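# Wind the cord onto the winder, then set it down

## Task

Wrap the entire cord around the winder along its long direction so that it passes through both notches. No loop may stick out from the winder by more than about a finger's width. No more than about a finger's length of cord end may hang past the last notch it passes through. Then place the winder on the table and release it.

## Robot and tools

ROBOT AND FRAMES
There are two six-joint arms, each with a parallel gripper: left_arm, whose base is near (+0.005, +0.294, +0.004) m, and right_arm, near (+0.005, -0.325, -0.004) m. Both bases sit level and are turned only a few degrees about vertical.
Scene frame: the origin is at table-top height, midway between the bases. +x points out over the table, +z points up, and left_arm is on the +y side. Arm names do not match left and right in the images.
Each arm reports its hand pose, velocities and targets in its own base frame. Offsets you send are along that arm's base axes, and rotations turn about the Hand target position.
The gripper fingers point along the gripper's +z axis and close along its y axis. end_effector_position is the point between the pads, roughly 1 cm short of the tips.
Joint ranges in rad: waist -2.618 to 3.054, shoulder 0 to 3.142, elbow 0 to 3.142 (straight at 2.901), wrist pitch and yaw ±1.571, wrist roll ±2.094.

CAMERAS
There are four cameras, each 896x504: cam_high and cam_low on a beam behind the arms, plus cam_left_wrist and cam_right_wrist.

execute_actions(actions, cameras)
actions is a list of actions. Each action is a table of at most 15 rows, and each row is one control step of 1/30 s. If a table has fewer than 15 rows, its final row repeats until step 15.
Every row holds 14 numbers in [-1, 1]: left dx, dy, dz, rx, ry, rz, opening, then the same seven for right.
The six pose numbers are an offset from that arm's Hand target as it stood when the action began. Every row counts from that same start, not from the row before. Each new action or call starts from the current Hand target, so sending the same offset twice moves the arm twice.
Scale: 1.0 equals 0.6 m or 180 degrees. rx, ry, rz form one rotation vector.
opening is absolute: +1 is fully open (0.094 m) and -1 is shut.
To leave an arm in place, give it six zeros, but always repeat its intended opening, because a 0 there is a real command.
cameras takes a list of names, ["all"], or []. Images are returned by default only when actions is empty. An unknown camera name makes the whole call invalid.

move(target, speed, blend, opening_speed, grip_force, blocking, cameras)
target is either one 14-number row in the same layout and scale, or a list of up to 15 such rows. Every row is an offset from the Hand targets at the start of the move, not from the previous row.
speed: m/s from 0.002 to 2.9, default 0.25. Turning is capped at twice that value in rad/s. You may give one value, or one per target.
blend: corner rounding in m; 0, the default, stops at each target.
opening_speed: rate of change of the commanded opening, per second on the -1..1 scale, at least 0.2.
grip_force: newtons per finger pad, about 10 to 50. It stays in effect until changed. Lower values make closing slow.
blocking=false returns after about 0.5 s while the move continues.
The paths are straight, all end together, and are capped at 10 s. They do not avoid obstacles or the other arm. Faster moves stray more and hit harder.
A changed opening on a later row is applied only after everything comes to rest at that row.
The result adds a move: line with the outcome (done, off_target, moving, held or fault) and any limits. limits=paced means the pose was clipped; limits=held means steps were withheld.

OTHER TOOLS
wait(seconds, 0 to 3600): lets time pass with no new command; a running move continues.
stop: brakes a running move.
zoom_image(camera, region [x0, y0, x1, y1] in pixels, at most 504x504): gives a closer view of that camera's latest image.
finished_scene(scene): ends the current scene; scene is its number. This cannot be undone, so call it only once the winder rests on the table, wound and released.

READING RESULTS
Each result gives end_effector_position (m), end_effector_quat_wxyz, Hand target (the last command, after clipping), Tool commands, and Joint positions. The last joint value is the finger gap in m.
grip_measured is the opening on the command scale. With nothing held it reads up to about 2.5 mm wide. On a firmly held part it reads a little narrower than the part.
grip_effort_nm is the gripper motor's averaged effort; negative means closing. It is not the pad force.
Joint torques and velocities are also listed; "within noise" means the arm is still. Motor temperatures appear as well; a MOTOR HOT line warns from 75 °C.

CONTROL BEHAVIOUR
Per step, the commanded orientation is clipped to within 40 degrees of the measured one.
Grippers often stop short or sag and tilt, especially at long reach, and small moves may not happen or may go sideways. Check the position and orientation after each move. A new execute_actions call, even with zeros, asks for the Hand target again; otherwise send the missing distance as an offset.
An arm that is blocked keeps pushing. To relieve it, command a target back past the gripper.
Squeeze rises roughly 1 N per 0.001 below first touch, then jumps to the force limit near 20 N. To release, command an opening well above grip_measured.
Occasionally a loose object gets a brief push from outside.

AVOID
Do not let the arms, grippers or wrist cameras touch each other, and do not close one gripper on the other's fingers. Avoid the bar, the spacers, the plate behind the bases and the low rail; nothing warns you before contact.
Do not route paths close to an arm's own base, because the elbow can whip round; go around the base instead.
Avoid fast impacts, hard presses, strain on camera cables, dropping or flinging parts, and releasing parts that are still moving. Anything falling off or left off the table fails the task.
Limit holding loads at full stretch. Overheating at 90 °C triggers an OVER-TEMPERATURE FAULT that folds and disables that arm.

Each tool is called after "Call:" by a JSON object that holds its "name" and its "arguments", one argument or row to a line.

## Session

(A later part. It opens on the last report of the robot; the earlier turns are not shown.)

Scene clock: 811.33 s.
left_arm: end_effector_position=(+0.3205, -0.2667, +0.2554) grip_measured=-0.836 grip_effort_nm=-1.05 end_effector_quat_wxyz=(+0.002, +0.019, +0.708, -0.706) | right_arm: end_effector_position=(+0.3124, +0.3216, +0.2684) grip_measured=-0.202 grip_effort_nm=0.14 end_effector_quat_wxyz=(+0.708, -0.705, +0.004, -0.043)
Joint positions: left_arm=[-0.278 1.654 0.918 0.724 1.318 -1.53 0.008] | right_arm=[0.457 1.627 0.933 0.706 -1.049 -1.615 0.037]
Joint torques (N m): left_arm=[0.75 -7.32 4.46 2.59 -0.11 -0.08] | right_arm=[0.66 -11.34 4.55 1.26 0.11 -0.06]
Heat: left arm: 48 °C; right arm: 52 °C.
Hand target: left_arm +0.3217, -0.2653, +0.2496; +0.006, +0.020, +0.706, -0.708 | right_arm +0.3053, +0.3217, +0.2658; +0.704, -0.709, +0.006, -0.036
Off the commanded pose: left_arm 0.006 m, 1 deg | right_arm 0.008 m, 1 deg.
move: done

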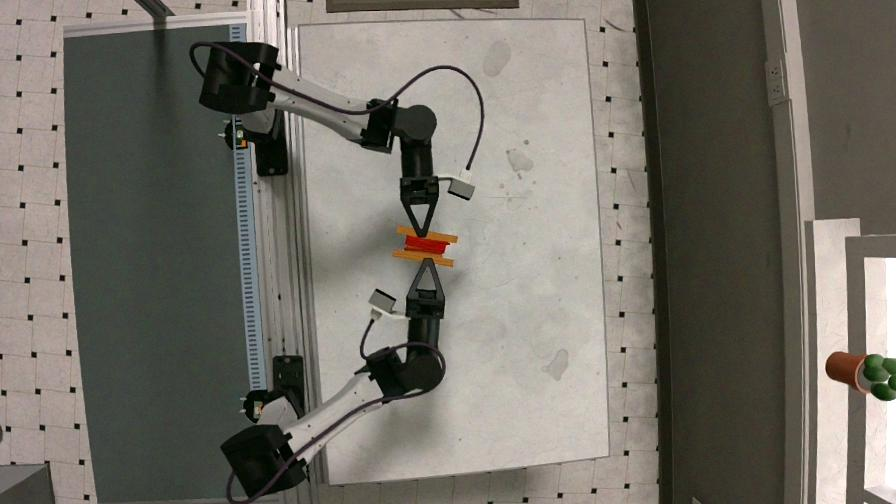

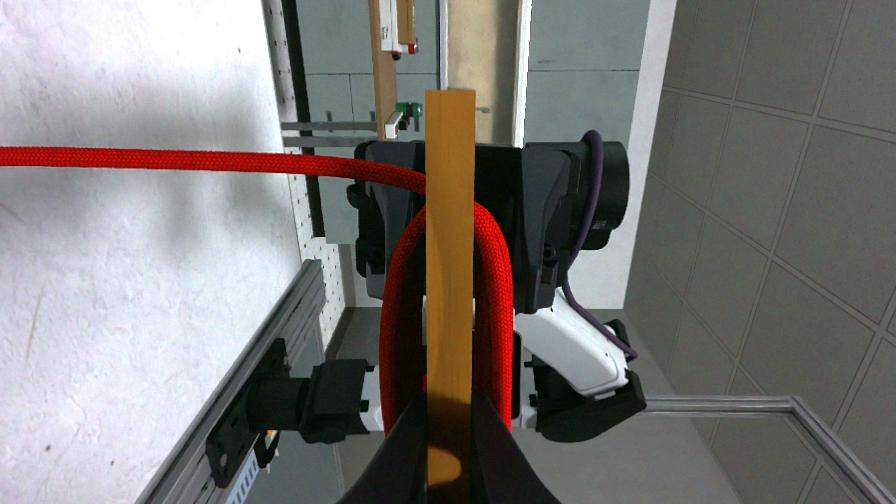

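Call:
{"name": "move", "arguments": {
  "target": [
    [0,0,0,0,0,0,-0.88, -0.0062,-0.0998,0,0,0,0,-0.2],
    [0,0,0,-0.014,-0.5,0,-0.88, -0.0718,-0.1678,0.0297,0.0355,0.506,-0.065,-0.2],
    [0,0,0,-0.028,-0.999,0,-0.88, -0.0718,-0.1678,0.0297,0.0355,0.506,-0.065,-0.2]
  ],
  "speed": [0.15,0.25,0.25],
  "blend": [0.01,0.03,0],
  "cameras": ["all"]
}}

Call:
{"name": "zoom_image", "arguments": {
  "camera": "cam_high",
  "region": [360, 200, 480, 290]
}}

Scene clock: 822.10 s.
left_arm: end_effector_position=(+0.3226, -0.2674, +0.2463) grip_measured=-0.836 grip_effort_nm=-1.04 end_effector_quat_wxyz=(+0.708, +0.706, -0.012, -0.007) | right_arm: end_effector_position=(+0.2594, +0.2236, +0.2697) grip_measured=-0.202 grip_effort_nm=0.14 end_effector_quat_wxyz=(+0.508, -0.482, +0.574, +0.425)
Joint positions: left_arm=[-0.278 1.686 0.903 0.791 1.319 1.57 0.008] | right_arm=[0.229 1.167 0.755 0.109 -1.149 -0.281 0.037]
Joint torques (N m): left_arm=[0.92 -9.36 6.27 1.59 0.06 0.2] | right_arm=[-0.76 -6.2 9.36 1.2 -0.03 0.02]
Heat: left arm: 49 °C; right arm: 50 °C.
Hand target: left_arm +0.3217, -0.2653, +0.2495; +0.706, +0.708, -0.025, -0.001 | right_arm +0.2621, +0.2210, +0.2837; +0.517, -0.483, +0.572, +0.416
Off the commanded pose: left_arm 0.004 m, 2 deg | right_arm 0.014 m, 1 deg.
move: off_target (right_arm)

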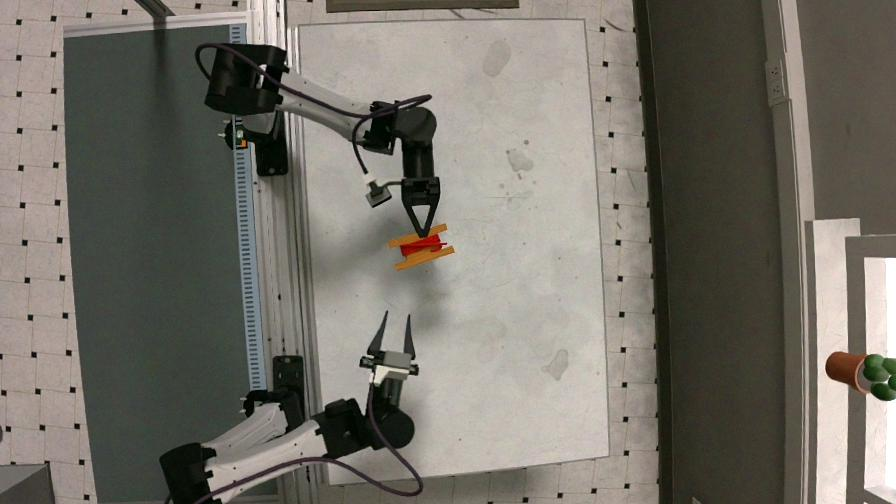

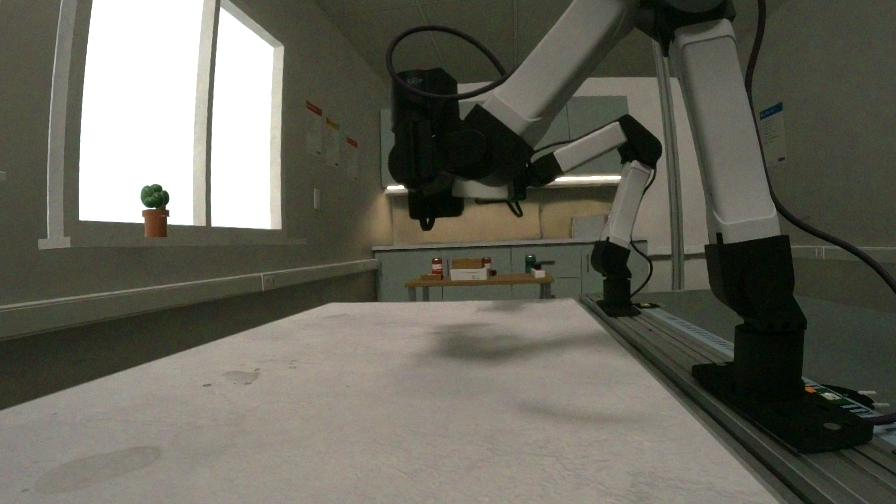

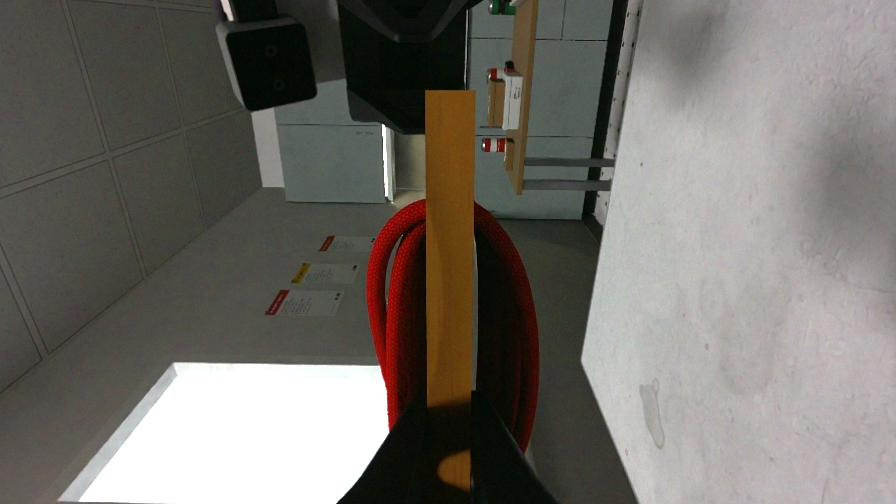

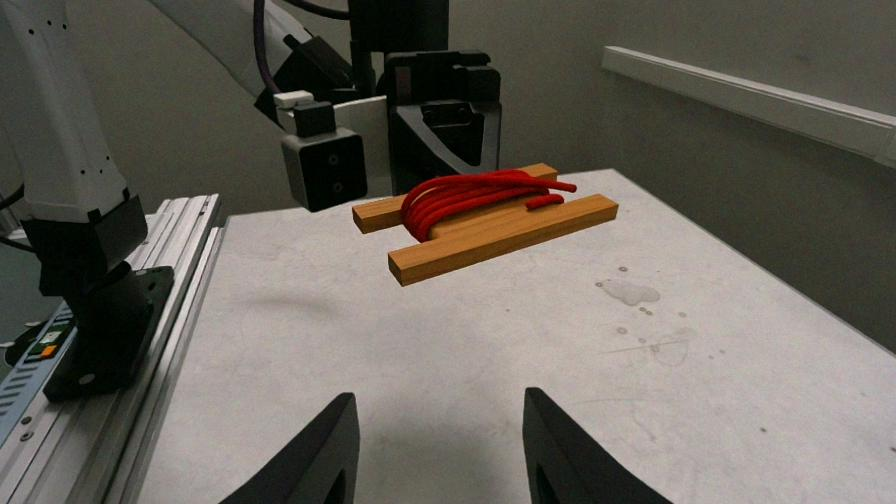

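Scaled by 4.200 from the camera's image (finer frame: 1280x720).

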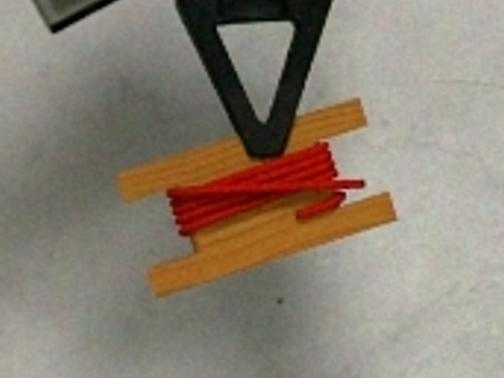

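Call:
{"name": "move", "arguments": {
  "target": [
    [-0.1375,-0.0628,-0.2208,0,0,-0.0556,-0.88, 0,0,0,0,0,0,-0.3],
    [-0.1375,-0.0628,-0.2208,0,0,-0.0556,-0.88, 0,0.1417,-0.1895,-0.3198,0.3739,-0.3452,-0.3]
  ],
  "speed": [0.2,0.25],
  "cameras": ["all"]
}}

Call:
{"name": "zoom_image", "arguments": {
  "camera": "cam_high",
  "region": [320, 210, 440, 300]
}}

Scene clock: 869.60 s.
left_arm: end_effector_position=(+0.2451, -0.3031, +0.1165) grip_measured=-0.836 grip_effort_nm=-1.04 end_effector_quat_wxyz=(+0.696, +0.711, -0.073, -0.063) | right_arm: end_effector_position=(+0.2617, +0.3017, +0.1694) grip_measured=-0.298 grip_effort_nm=-0.06 end_effector_quat_wxyz=(+0.017, -0.036, +0.999, +0.018)
Joint positions: left_arm=[-0.444 1.987 0.618 1.281 1.319 1.668 0.008] | right_arm=[0.857 2.063 2.107 -1.565 0 0.784 0.033]
Joint torques (N m): left_arm=[-0.12 -7.5 2.58 2.77 0.1 -0.21] | right_arm=[0.53 -11.02 7.61 0.22 0.05 0.14]
Motor temperatures (°C): left_arm=[27 49 43 48 28 29 29] | right_arm=[28 45 57 31 25 28 29]
Heat: left arm: 49 °C; right arm: 57 °C.
Hand target: left_arm +0.2393, -0.3030, +0.1170; +0.703, +0.703, -0.086, -0.062 | right_arm +0.2621, +0.3061, +0.1700; +0.000, -0.030, +1.000, +0.000
Off the commanded pose: left_arm 0.006 m, 2 deg | right_arm 0.004 m, 3 deg.
joint sent to its limit (right arm) — joint 4 (wrist pitch), lower limit. The joint targets still meet the commanded pose.
move: off_target (right_arm)

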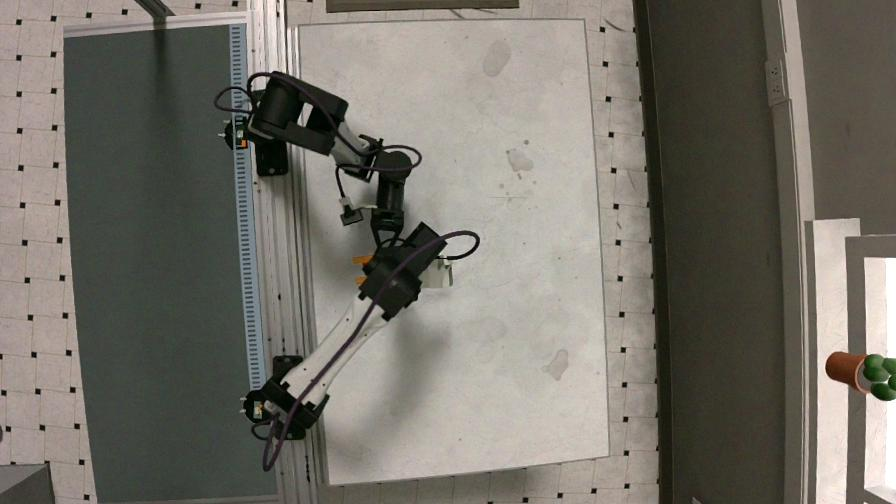

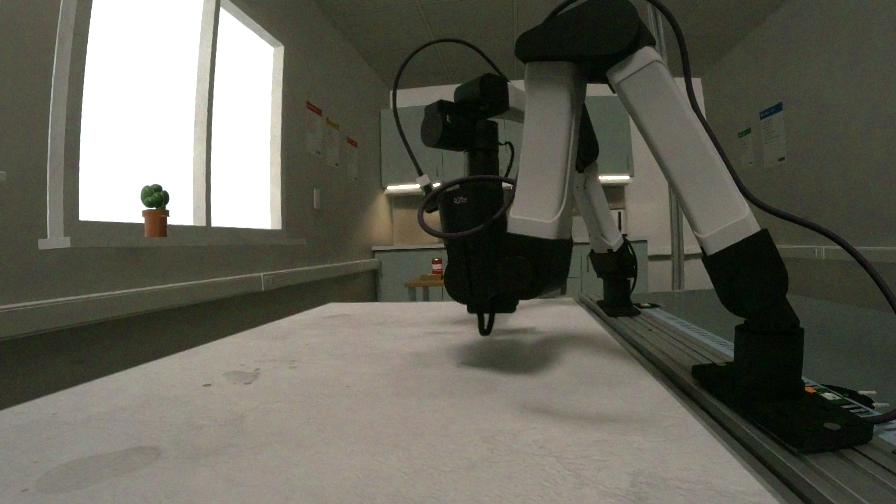

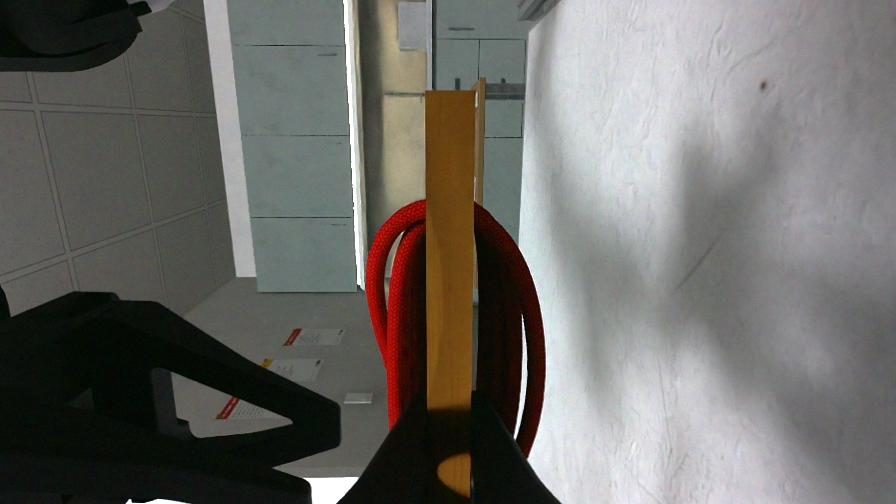

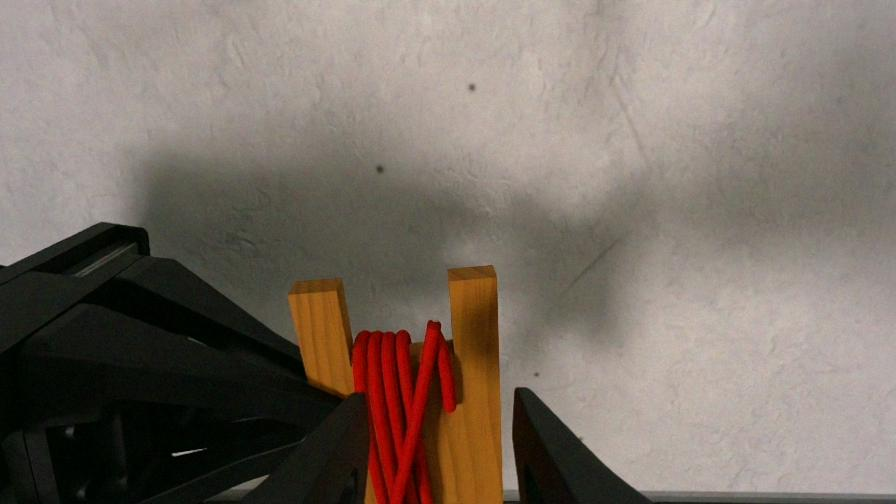

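Scaled by 4.200 from the camera's image (finer frame: 1280x720).

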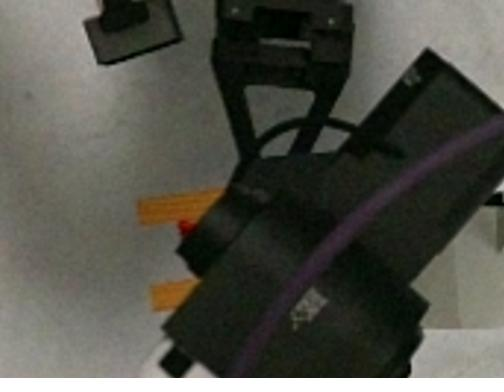

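Call:
{"name": "zoom_image", "arguments": {
  "camera": "cam_right_wrist",
  "region": [270, 250, 550, 504]
}}

Call:
{"name": "zoom_image", "arguments": {
  "camera": "cam_left_wrist",
  "region": [330, 70, 630, 504]
}}

Scaled by 1.800 from the camera's image (finer frame: 1280x720).

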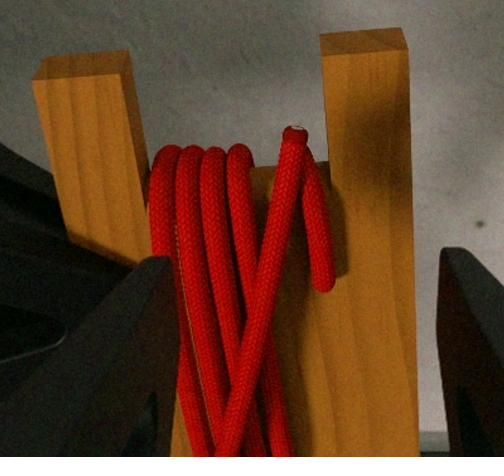

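Scaled by 1.161 from the camera's image (finer frame: 1280x720).

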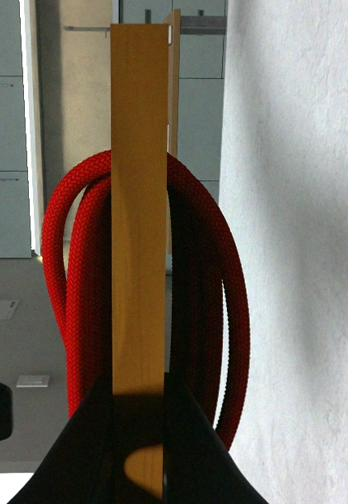

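Call:
{"name": "move", "arguments": {
  "target": [0,0,0,0,0,0,-0.88, 0.005,0.0033,-0.025,0,0,0,-0.5],
  "speed": 0.1,
  "cameras": ["cam_right_wrist","cam_low"]
}}

Call:
{"name": "zoom_image", "arguments": {
  "camera": "cam_right_wrist",
  "region": [270, 250, 550, 504]
}}

Scene clock: 883.17 s.
left_arm: end_effector_position=(+0.2451, -0.3031, +0.1165) grip_measured=-0.836 grip_effort_nm=-1.04 end_effector_quat_wxyz=(+0.696, +0.711, -0.073, -0.064) | right_arm: end_effector_position=(+0.2635, +0.3038, +0.1534) grip_measured=-0.498 grip_effort_nm=-0.06 end_effector_quat_wxyz=(+0.003, -0.036, +0.999, +0.003)
Joint positions: left_arm=[-0.444 1.987 0.618 1.281 1.319 1.667 0.008] | right_arm=[0.857 2.108 2.113 -1.566 0 0.784 0.024]
Joint torques (N m): left_arm=[-0.12 -7.49 2.58 2.78 0.1 -0.21] | right_arm=[0.31 -11.64 7.73 0.15 0.04 0.12]
Motor temperatures (°C): left_arm=[27 50 42 53 28 29 30] | right_arm=[28 46 57 30 25 28 29]
Heat: left arm: 53 °C; right arm: 57 °C.
Hand target: left_arm +0.2393, -0.3030, +0.1170; +0.703, +0.703, -0.086, -0.062 | right_arm +0.2651, +0.3081, +0.1550; +0.001, -0.030, +1.000, +0.000
Off the commanded pose: left_arm 0.006 m, 2 deg | right_arm 0.005 m, 1 deg.
joint sent to its limit (right arm) — joint 4 (wrist pitch), lower limit. The joint targets still meet the commanded pose.
move: done
Images, in order (width x height): cam_low 896x504, cam_right_wrist 896x504.

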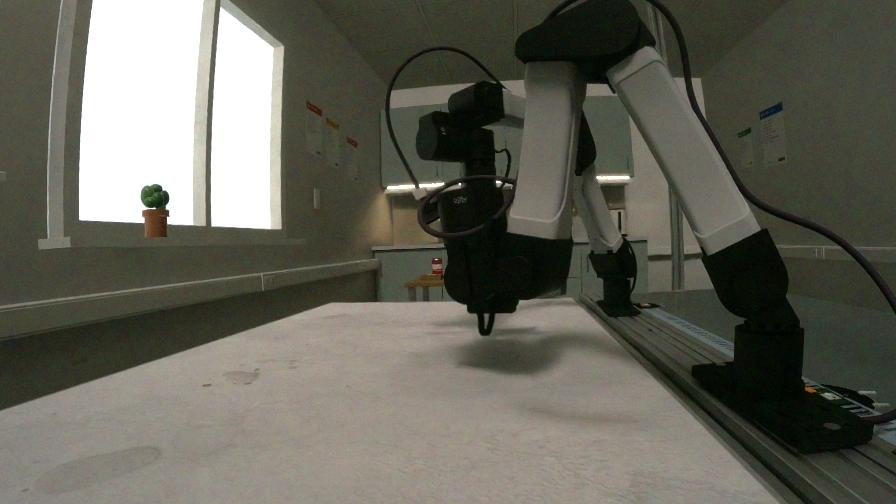

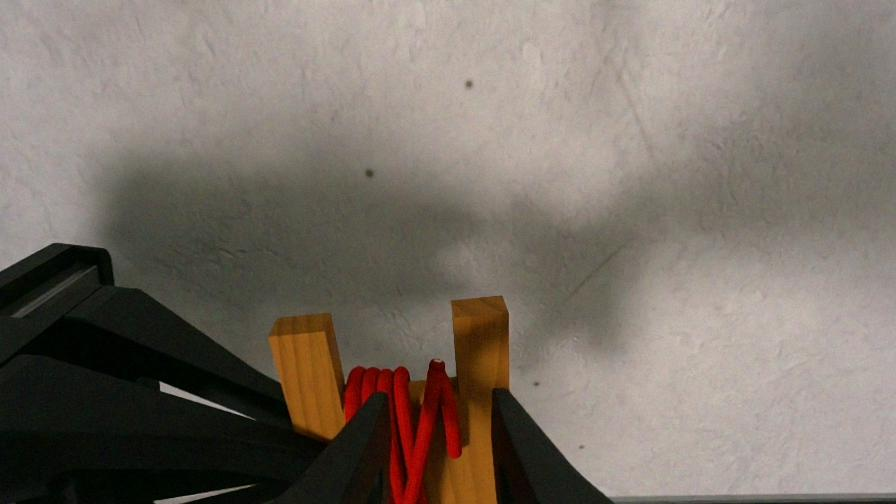

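Scaled by 1.800 from the camera's image (finer frame: 1280x720).

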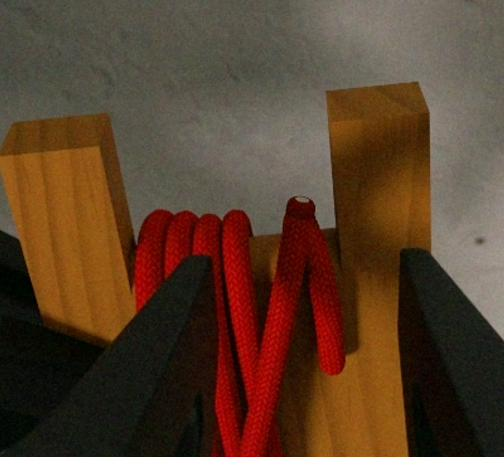

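Call:
{"name": "move", "arguments": {
  "target": [
    [0,0,0,0,0,0,-0.88, 0,0,-0.0137,0,0,0,-0.5],
    [0,0,0,0,0,0,-0.88, 0,0,-0.0137,0,0,0,-1.0]
  ],
  "speed": 0.08,
  "cameras": ["cam_right_wrist"]
}}

Call:
{"name": "zoom_image", "arguments": {
  "camera": "cam_right_wrist",
  "region": [270, 250, 550, 504]
}}

Scene clock: 895.30 s.
left_arm: end_effector_position=(+0.2451, -0.3031, +0.1165) grip_measured=-0.836 grip_effort_nm=-1.05 end_effector_quat_wxyz=(+0.696, +0.711, -0.073, -0.064) | right_arm: end_effector_position=(+0.2635, +0.3038, +0.1534) grip_measured=-0.986 grip_effort_nm=-0.73 end_effector_quat_wxyz=(+0.003, -0.036, +0.999, +0.003)
Joint positions: left_arm=[-0.444 1.987 0.618 1.281 1.319 1.667 0.008] | right_arm=[0.857 2.108 2.113 -1.566 0 0.784 0.001]
Joint torques (N m): left_arm=[-0.12 -7.47 2.56 2.78 0.1 -0.21] | right_arm=[0.31 -11.08 5.93 0.32 0.04 0.12]
Motor temperatures (°C): left_arm=[27 50 41 55 28 29 30] | right_arm=[28 48 56 29 25 28 29]
Heat: left arm: 55 °C; right arm: 56 °C.
Hand target: left_arm +0.2393, -0.3030, +0.1170; +0.703, +0.703, -0.086, -0.062 | right_arm +0.2651, +0.3081, +0.1468; +0.001, -0.030, +1.000, +0.000
Off the commanded pose: left_arm 0.006 m, 2 deg | right_arm 0.008 m, 1 deg.
move: done

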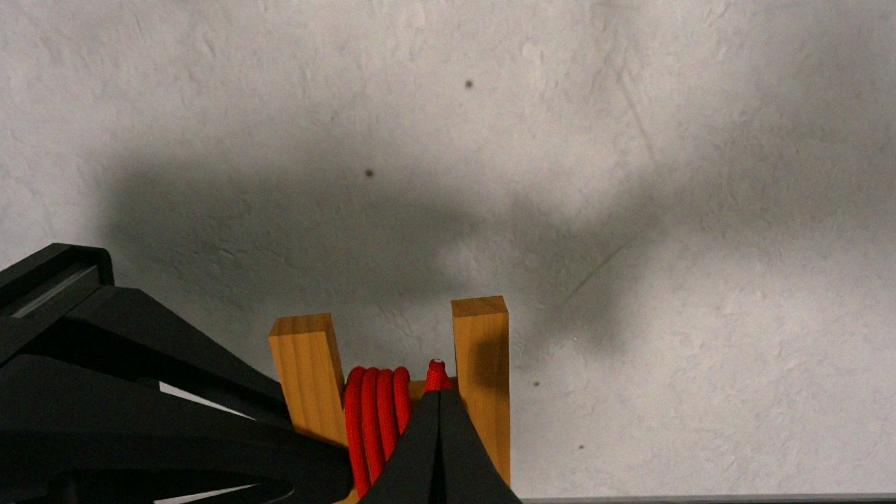

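Scaled by 1.800 from the camera's image (finer frame: 1280x720).

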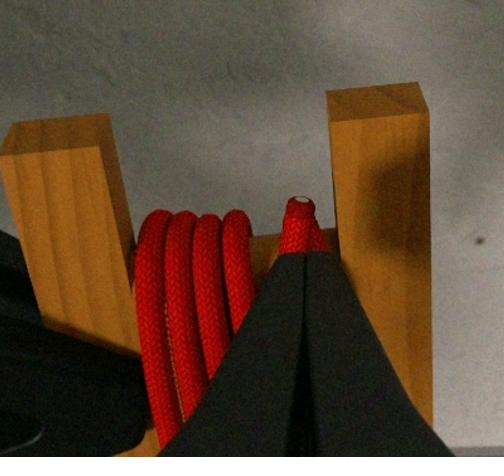

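Call:
{"name": "move", "arguments": {
  "target": [
    [0,0,0,0,0,0,-0.88, 0,0,0.004,0,0,0,-0.5],
    [0,0,0,0,0,0,-0.88, 0,0,-0.0133,0,0,0,-0.5]
  ],
  "speed": 0.08,
  "cameras": ["cam_right_wrist"]
}}

Call:
{"name": "zoom_image", "arguments": {
  "camera": "cam_right_wrist",
  "region": [270, 250, 550, 504]
}}

Scene clock: 898.73 s.
left_arm: end_effector_position=(+0.2451, -0.3031, +0.1165) grip_measured=-0.836 grip_effort_nm=-1.04 end_effector_quat_wxyz=(+0.696, +0.711, -0.073, -0.064) | right_arm: end_effector_position=(+0.2645, +0.3049, +0.1469) grip_measured=-0.502 grip_effort_nm=0.14 end_effector_quat_wxyz=(+0.002, -0.036, +0.999, +0.001)
Joint positions: left_arm=[-0.444 1.987 0.618 1.281 1.319 1.667 0.008] | right_arm=[0.857 2.114 2.096 -1.548 0 0.784 0.023]
Joint torques (N m): left_arm=[-0.12 -7.47 2.56 2.77 0.1 -0.21] | right_arm=[0.31 -12.49 3.89 0.49 0.04 0.12]
Motor temperatures (°C): left_arm=[27 50 41 56 28 29 30] | right_arm=[28 49 56 29 25 28 29]
Heat: left arm: 56 °C; right arm: 56 °C.
Hand target: left_arm +0.2393, -0.3030, +0.1170; +0.703, +0.703, -0.086, -0.062 | right_arm +0.2651, +0.3081, +0.1388; +0.001, -0.030, +1.000, +0.000
Off the commanded pose: left_arm 0.006 m, 2 deg | right_arm 0.009 m, 1 deg.
move: done

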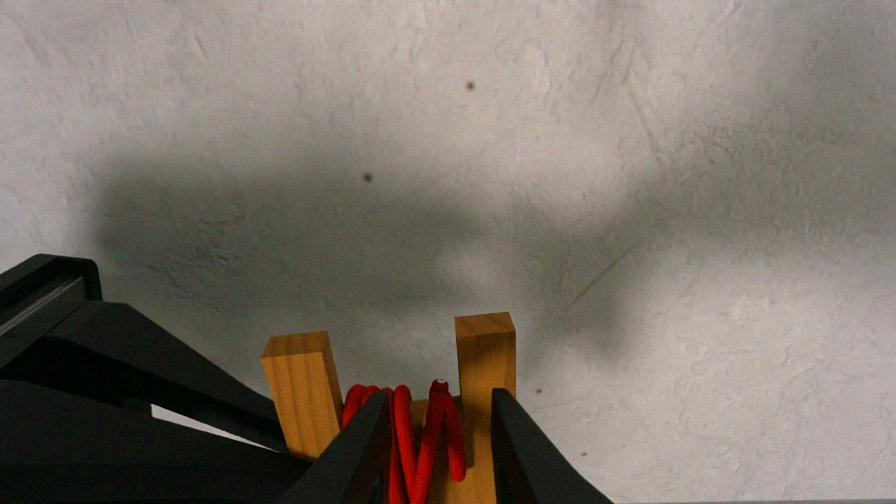

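Scaled by 1.800 from the camera's image (finer frame: 1280x720).

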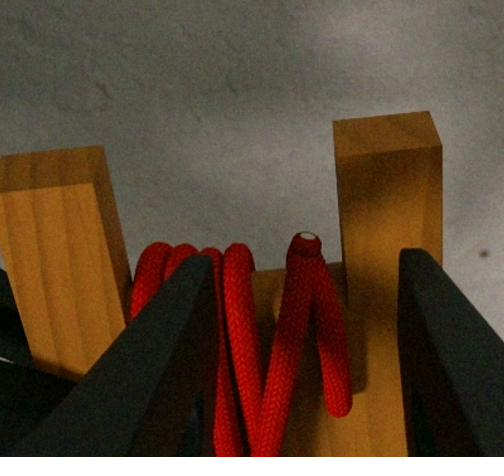

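Call:
{"name": "move", "arguments": {
  "target": [
    [0,0,0,0,0,0,-0.88, 0.002,0.001,-0.0083,0,0,0,-0.5],
    [0,0,0,0,0,0,-0.88, 0.002,0.001,-0.0083,0,0,0,-1.0]
  ],
  "speed": 0.05,
  "cameras": ["cam_right_wrist"]
}}

Call:
{"name": "zoom_image", "arguments": {
  "camera": "cam_right_wrist",
  "region": [270, 250, 550, 504]
}}

Scene clock: 902.20 s.
left_arm: end_effector_position=(+0.2451, -0.3031, +0.1165) grip_measured=-0.836 grip_effort_nm=-1.04 end_effector_quat_wxyz=(+0.696, +0.711, -0.073, -0.064) | right_arm: end_effector_position=(+0.2654, +0.3060, +0.1425) grip_measured=-0.986 grip_effort_nm=-0.73 end_effector_quat_wxyz=(+0.002, -0.036, +0.999, +0.002)
Joint positions: left_arm=[-0.444 1.987 0.618 1.281 1.319 1.667 0.008] | right_arm=[0.857 2.114 2.078 -1.528 0 0.784 0.001]
Joint torques (N m): left_arm=[-0.12 -7.47 2.58 2.77 0.1 -0.21] | right_arm=[0.18 -12.38 3.9 0.49 0.04 0.11]
Motor temperatures (°C): left_arm=[27 50 41 56 28 29 30] | right_arm=[28 50 55 29 25 28 29]
Heat: left arm: 56 °C; right arm: 55 °C.
Hand target: left_arm +0.2393, -0.3030, +0.1170; +0.703, +0.703, -0.086, -0.062 | right_arm +0.2663, +0.3087, +0.1338; +0.000, -0.030, +1.000, +0.000
Off the commanded pose: left_arm 0.006 m, 2 deg | right_arm 0.009 m, 1 deg.
move: done

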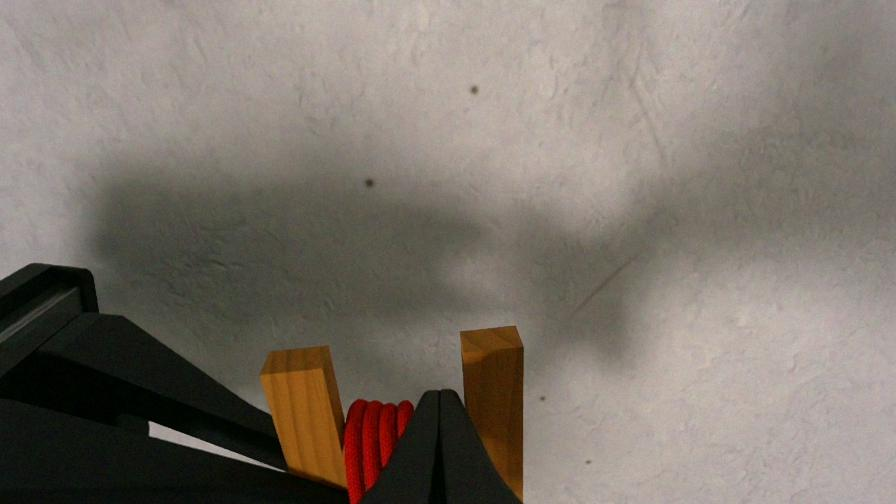

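Scaled by 1.800 from the camera's image (finer frame: 1280x720).

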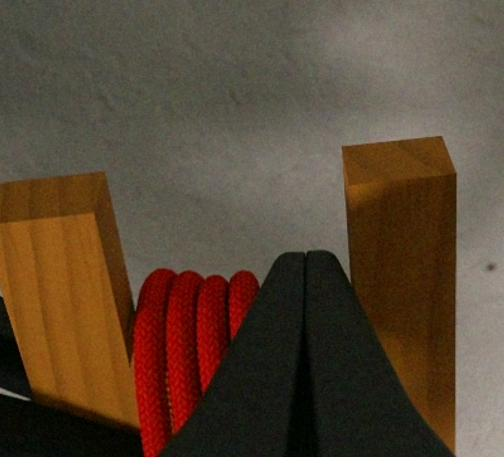

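Call:
{"name": "move", "arguments": {
  "target": [0,0,0,0,0,0,-0.88, 0,0,-0.005,0,0,0,-0.6],
  "speed": 0.05,
  "cameras": ["cam_right_wrist", "cam_left_wrist"]
}}

Call:
{"name": "zoom_image", "arguments": {
  "camera": "cam_right_wrist",
  "region": [340, 320, 540, 500]
}}

Scene clock: 904.47 s.
left_arm: end_effector_position=(+0.2451, -0.3031, +0.1165) grip_measured=-0.836 grip_effort_nm=-1.04 end_effector_quat_wxyz=(+0.696, +0.711, -0.073, -0.064) | right_arm: end_effector_position=(+0.2654, +0.3060, +0.1386) grip_measured=-0.602 grip_effort_nm=0.14 end_effector_quat_wxyz=(+0.001, -0.036, +0.999, +0.001)
Joint positions: left_arm=[-0.444 1.987 0.618 1.281 1.319 1.667 0.008] | right_arm=[0.857 2.114 2.062 -1.516 0 0.784 0.019]
Joint torques (N m): left_arm=[-0.12 -7.49 2.58 2.77 0.1 -0.21] | right_arm=[0.18 -12.64 3.9 0.49 0.04 0.11]
Motor temperatures (°C): left_arm=[27 50 41 57 28 29 30] | right_arm=[28 50 54 29 25 28 29]
Heat: left arm: 57 °C; right arm: 54 °C.
Hand target: left_arm +0.2393, -0.3030, +0.1170; +0.703, +0.703, -0.086, -0.062 | right_arm +0.2663, +0.3086, +0.1308; +0.000, -0.030, +1.000, +0.000
Off the commanded pose: left_arm 0.006 m, 2 deg | right_arm 0.008 m, 1 deg.
move: done
Images, in order (width x height): cam_left_wrist 896x504, cam_right_wrist 896x504.

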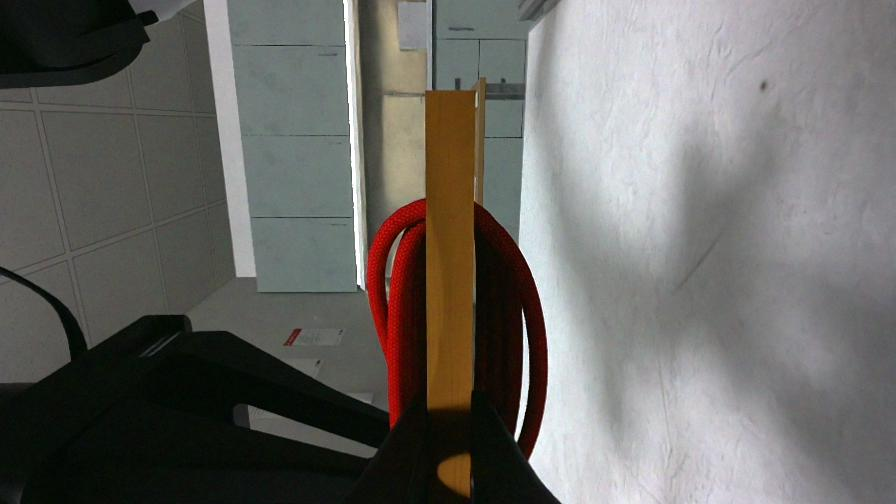

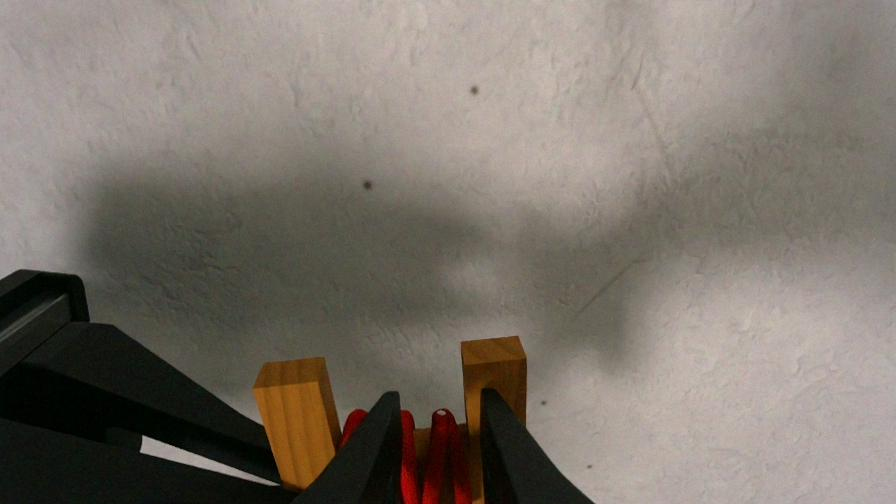

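Scaled by 2.520 from the camera's image (finer frame: 1280x720).

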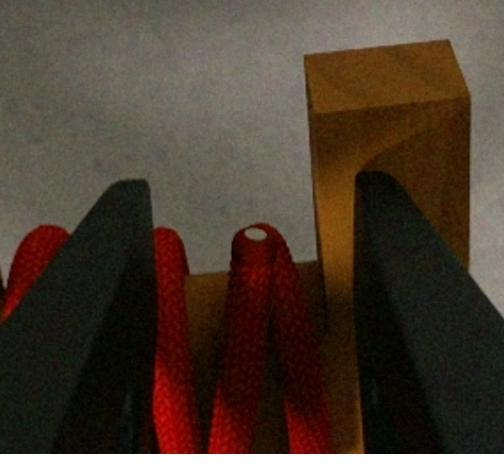

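Call:
{"name": "move", "arguments": {
  "target": [0,0,0,0,0,0,-0.88, 0.002,0,0,0,0,0,-1.0],
  "speed": 0.05,
  "cameras": ["cam_right_wrist"]
}}

Call:
{"name": "zoom_image", "arguments": {
  "camera": "cam_right_wrist",
  "region": [340, 320, 540, 500]
}}

Scene clock: 907.47 s.
left_arm: end_effector_position=(+0.2451, -0.3031, +0.1165) grip_measured=-0.836 grip_effort_nm=-1.04 end_effector_quat_wxyz=(+0.696, +0.711, -0.073, -0.064) | right_arm: end_effector_position=(+0.2656, +0.3063, +0.1386) grip_measured=-0.962 grip_effort_nm=-0.98 end_effector_quat_wxyz=(+0.002, -0.036, +0.999, +0.001)
Joint positions: left_arm=[-0.444 1.987 0.618 1.281 1.319 1.667 0.008] | right_arm=[0.857 2.114 2.062 -1.514 0 0.784 0.002]
Joint torques (N m): left_arm=[-0.12 -7.49 2.58 2.77 0.1 -0.2] | right_arm=[-0.01 -12.27 4.34 0.46 0.04 0.09]
Motor temperatures (°C): left_arm=[27 50 40 57 28 29 30] | right_arm=[28 51 54 29 25 28 29]
Heat: left arm: 57 °C; right arm: 54 °C.
Hand target: left_arm +0.2393, -0.3030, +0.1170; +0.703, +0.703, -0.086, -0.062 | right_arm +0.2675, +0.3087, +0.1308; +0.000, -0.030, +1.000, +0.000
Off the commanded pose: left_arm 0.006 m, 2 deg | right_arm 0.008 m, 1 deg.
move: done

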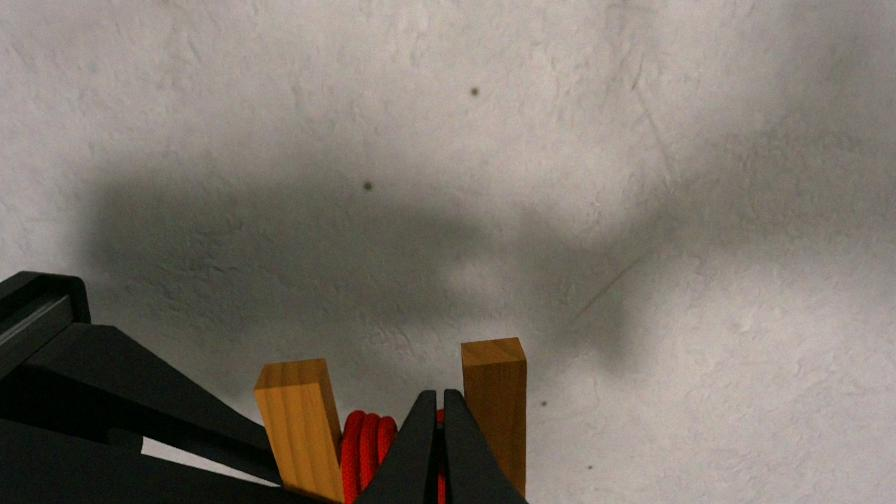

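Scaled by 2.520 from the camera's image (finer frame: 1280x720).

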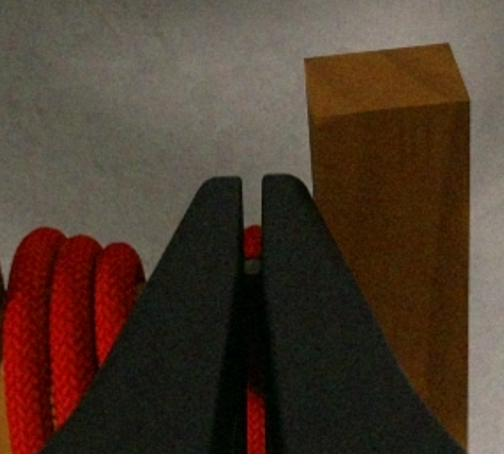

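Call:
{"name": "move", "arguments": {
  "target": [0,0,0,0,0,0,-0.88, 0.0417,0.0025,0.004,0,0,0,-1.0],
  "speed": 0.05,
  "cameras": ["cam_right_wrist", "cam_left_wrist"]
}}

Call:
{"name": "zoom_image", "arguments": {
  "camera": "cam_right_wrist",
  "region": [270, 324, 550, 504]
}}

Scene clock: 910.47 s.
left_arm: end_effector_position=(+0.2445, -0.3030, +0.1154) grip_measured=-0.836 grip_effort_nm=-1.04 end_effector_quat_wxyz=(+0.696, +0.712, -0.071, -0.066) | right_arm: end_effector_position=(+0.2875, +0.3095, +0.1343) grip_measured=-0.963 grip_effort_nm=-0.99 end_effector_quat_wxyz=(+0.002, -0.030, +1.000, +0.001)
Joint positions: left_arm=[-0.444 1.989 0.616 1.281 1.319 1.665 0.008] | right_arm=[0.823 2.2 2.181 -1.548 0 0.762 0.002]
Joint torques (N m): left_arm=[-0.09 -7.61 2.74 2.77 0.1 -0.19] | right_arm=[-0.69 -12.07 7.64 0.15 0.04 -0.11]
Motor temperatures (°C): left_arm=[27 50 40 57 28 29 30] | right_arm=[28 51 54 29 25 28 29]
Heat: left arm: 57 °C; right arm: 54 °C.
Hand target: left_arm +0.2393, -0.3030, +0.1170; +0.703, +0.703, -0.086, -0.062 | right_arm +0.2925, +0.3102, +0.1332; +0.000, -0.030, +1.000, +0.000
Off the commanded pose: left_arm 0.005 m, 2 deg | right_arm 0.005 m, 0 deg.
move: done
Images, in order (width x height): cam_left_wrist 896x504, cam_right_wrist 896x504.

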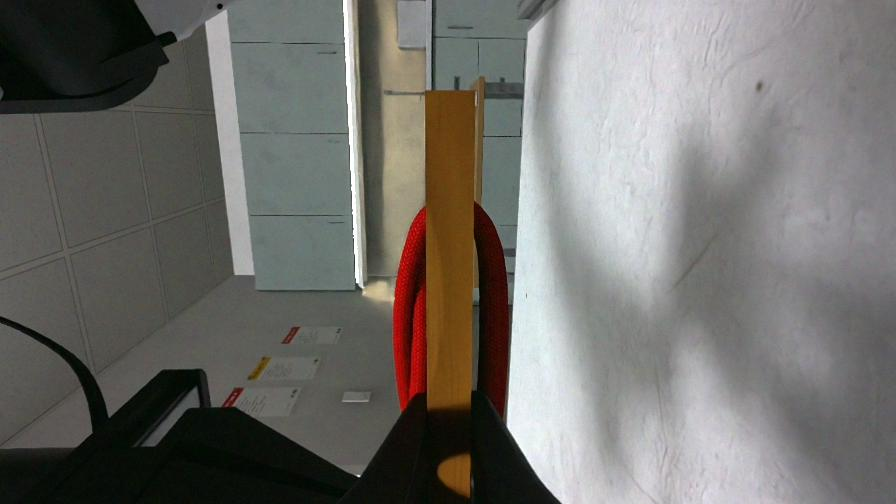

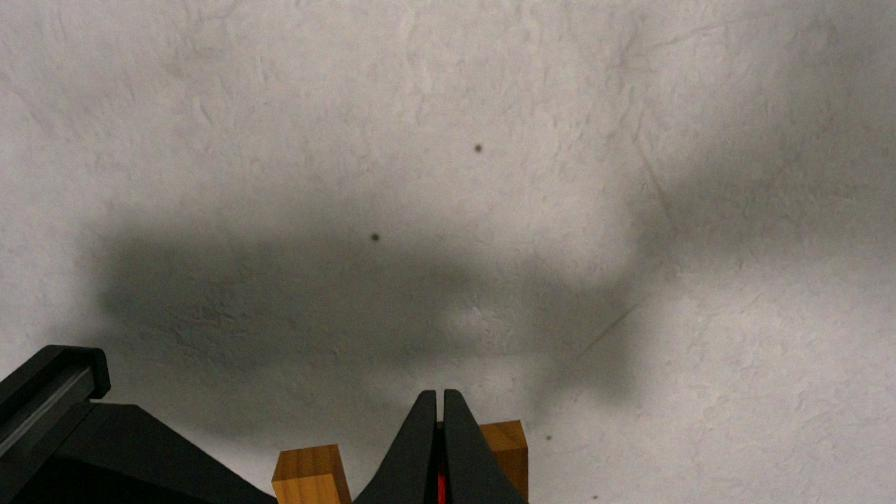

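Scaled by 1.800 from the camera's image (finer frame: 1280x720).

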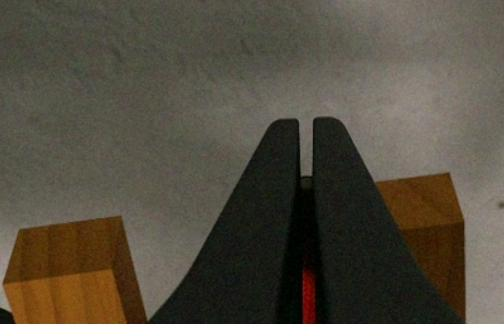

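Call:
{"name": "move", "arguments": {
  "target": [
    [0,0,0,0,0,0,-0.88, 0.0167,0.001,0.004,0,0,0,-1.0],
    [0,0,0,0,0,0,-0.88, 0.005,0,-0.0367,0,0,0,-1.0]
  ],
  "speed": 0.06,
  "blend": [0.002,0],
  "cameras": ["cam_right_wrist", "cam_left_wrist","cam_low"]
}}

Call:
{"name": "zoom_image", "arguments": {
  "camera": "cam_right_wrist",
  "region": [270, 324, 550, 504]
}}

Scene clock: 916.57 s.
left_arm: end_effector_position=(+0.2454, -0.3035, +0.1137) grip_measured=-0.836 grip_effort_nm=-1.04 end_effector_quat_wxyz=(+0.695, +0.713, -0.065, -0.067) | right_arm: end_effector_position=(+0.2905, +0.3100, +0.1117) grip_measured=-0.963 grip_effort_nm=-0.99 end_effector_quat_wxyz=(-0.013, -0.026, +1.000, -0.003)
Joint positions: left_arm=[-0.445 1.994 0.616 1.281 1.311 1.659 0.008] | right_arm=[0.812 2.227 2.133 -1.5 -0.015 0.759 0.002]
Joint torques (N m): left_arm=[-0.01 -8.08 2.73 2.77 0.2 -0.14] | right_arm=[-0.2 -15.62 3.66 0.51 0.18 -0.06]
Motor temperatures (°C): left_arm=[27 49 40 58 28 29 30] | right_arm=[28 53 54 29 25 28 29]
Heat: left arm: 58 °C; right arm: 54 °C.
Hand target: left_arm +0.2392, -0.3030, +0.1171; +0.703, +0.703, -0.087, -0.062 | right_arm +0.2955, +0.3102, +0.1112; +0.001, -0.030, +1.000, +0.000
Off the commanded pose: left_arm 0.007 m, 3 deg | right_arm 0.005 m, 2 deg.
move: done
Images, in order (width x height): cam_low 896x504, cam_left_wrist 896x504, cam_right_wrist 896x504.

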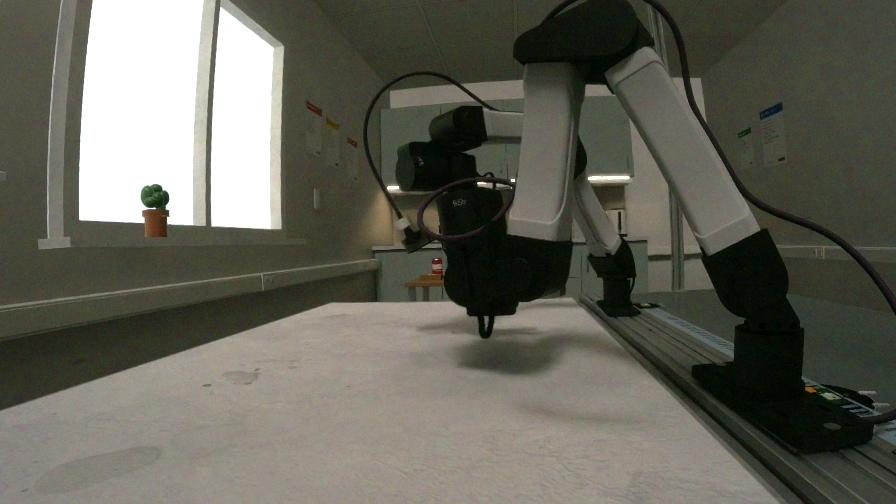

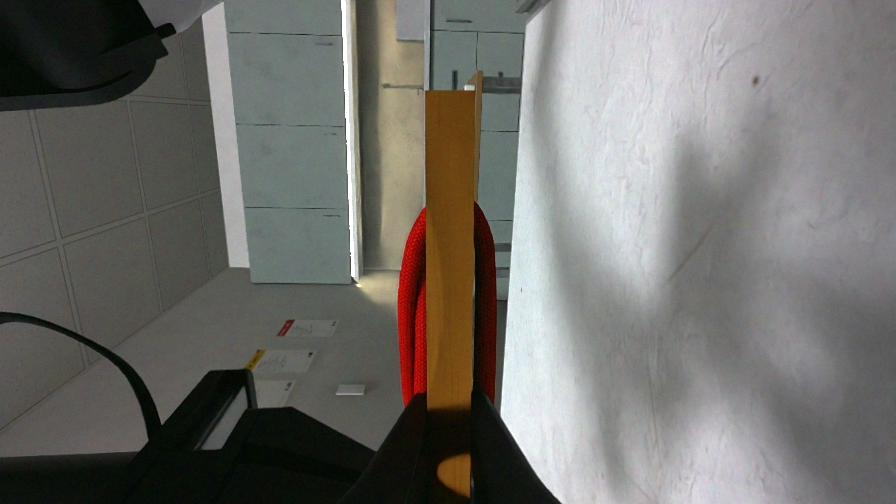

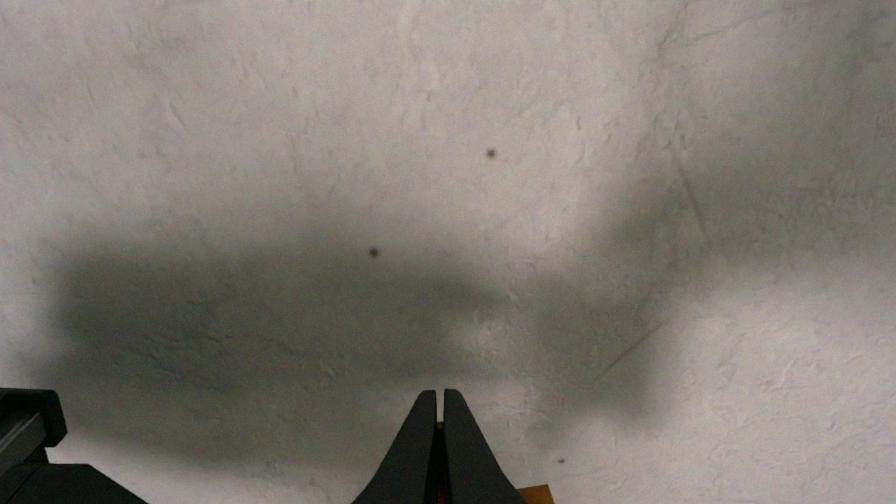

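Scaled by 1.800 from the camera's image (finer frame: 1280x720).

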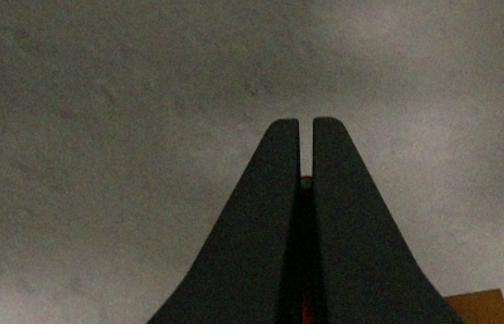

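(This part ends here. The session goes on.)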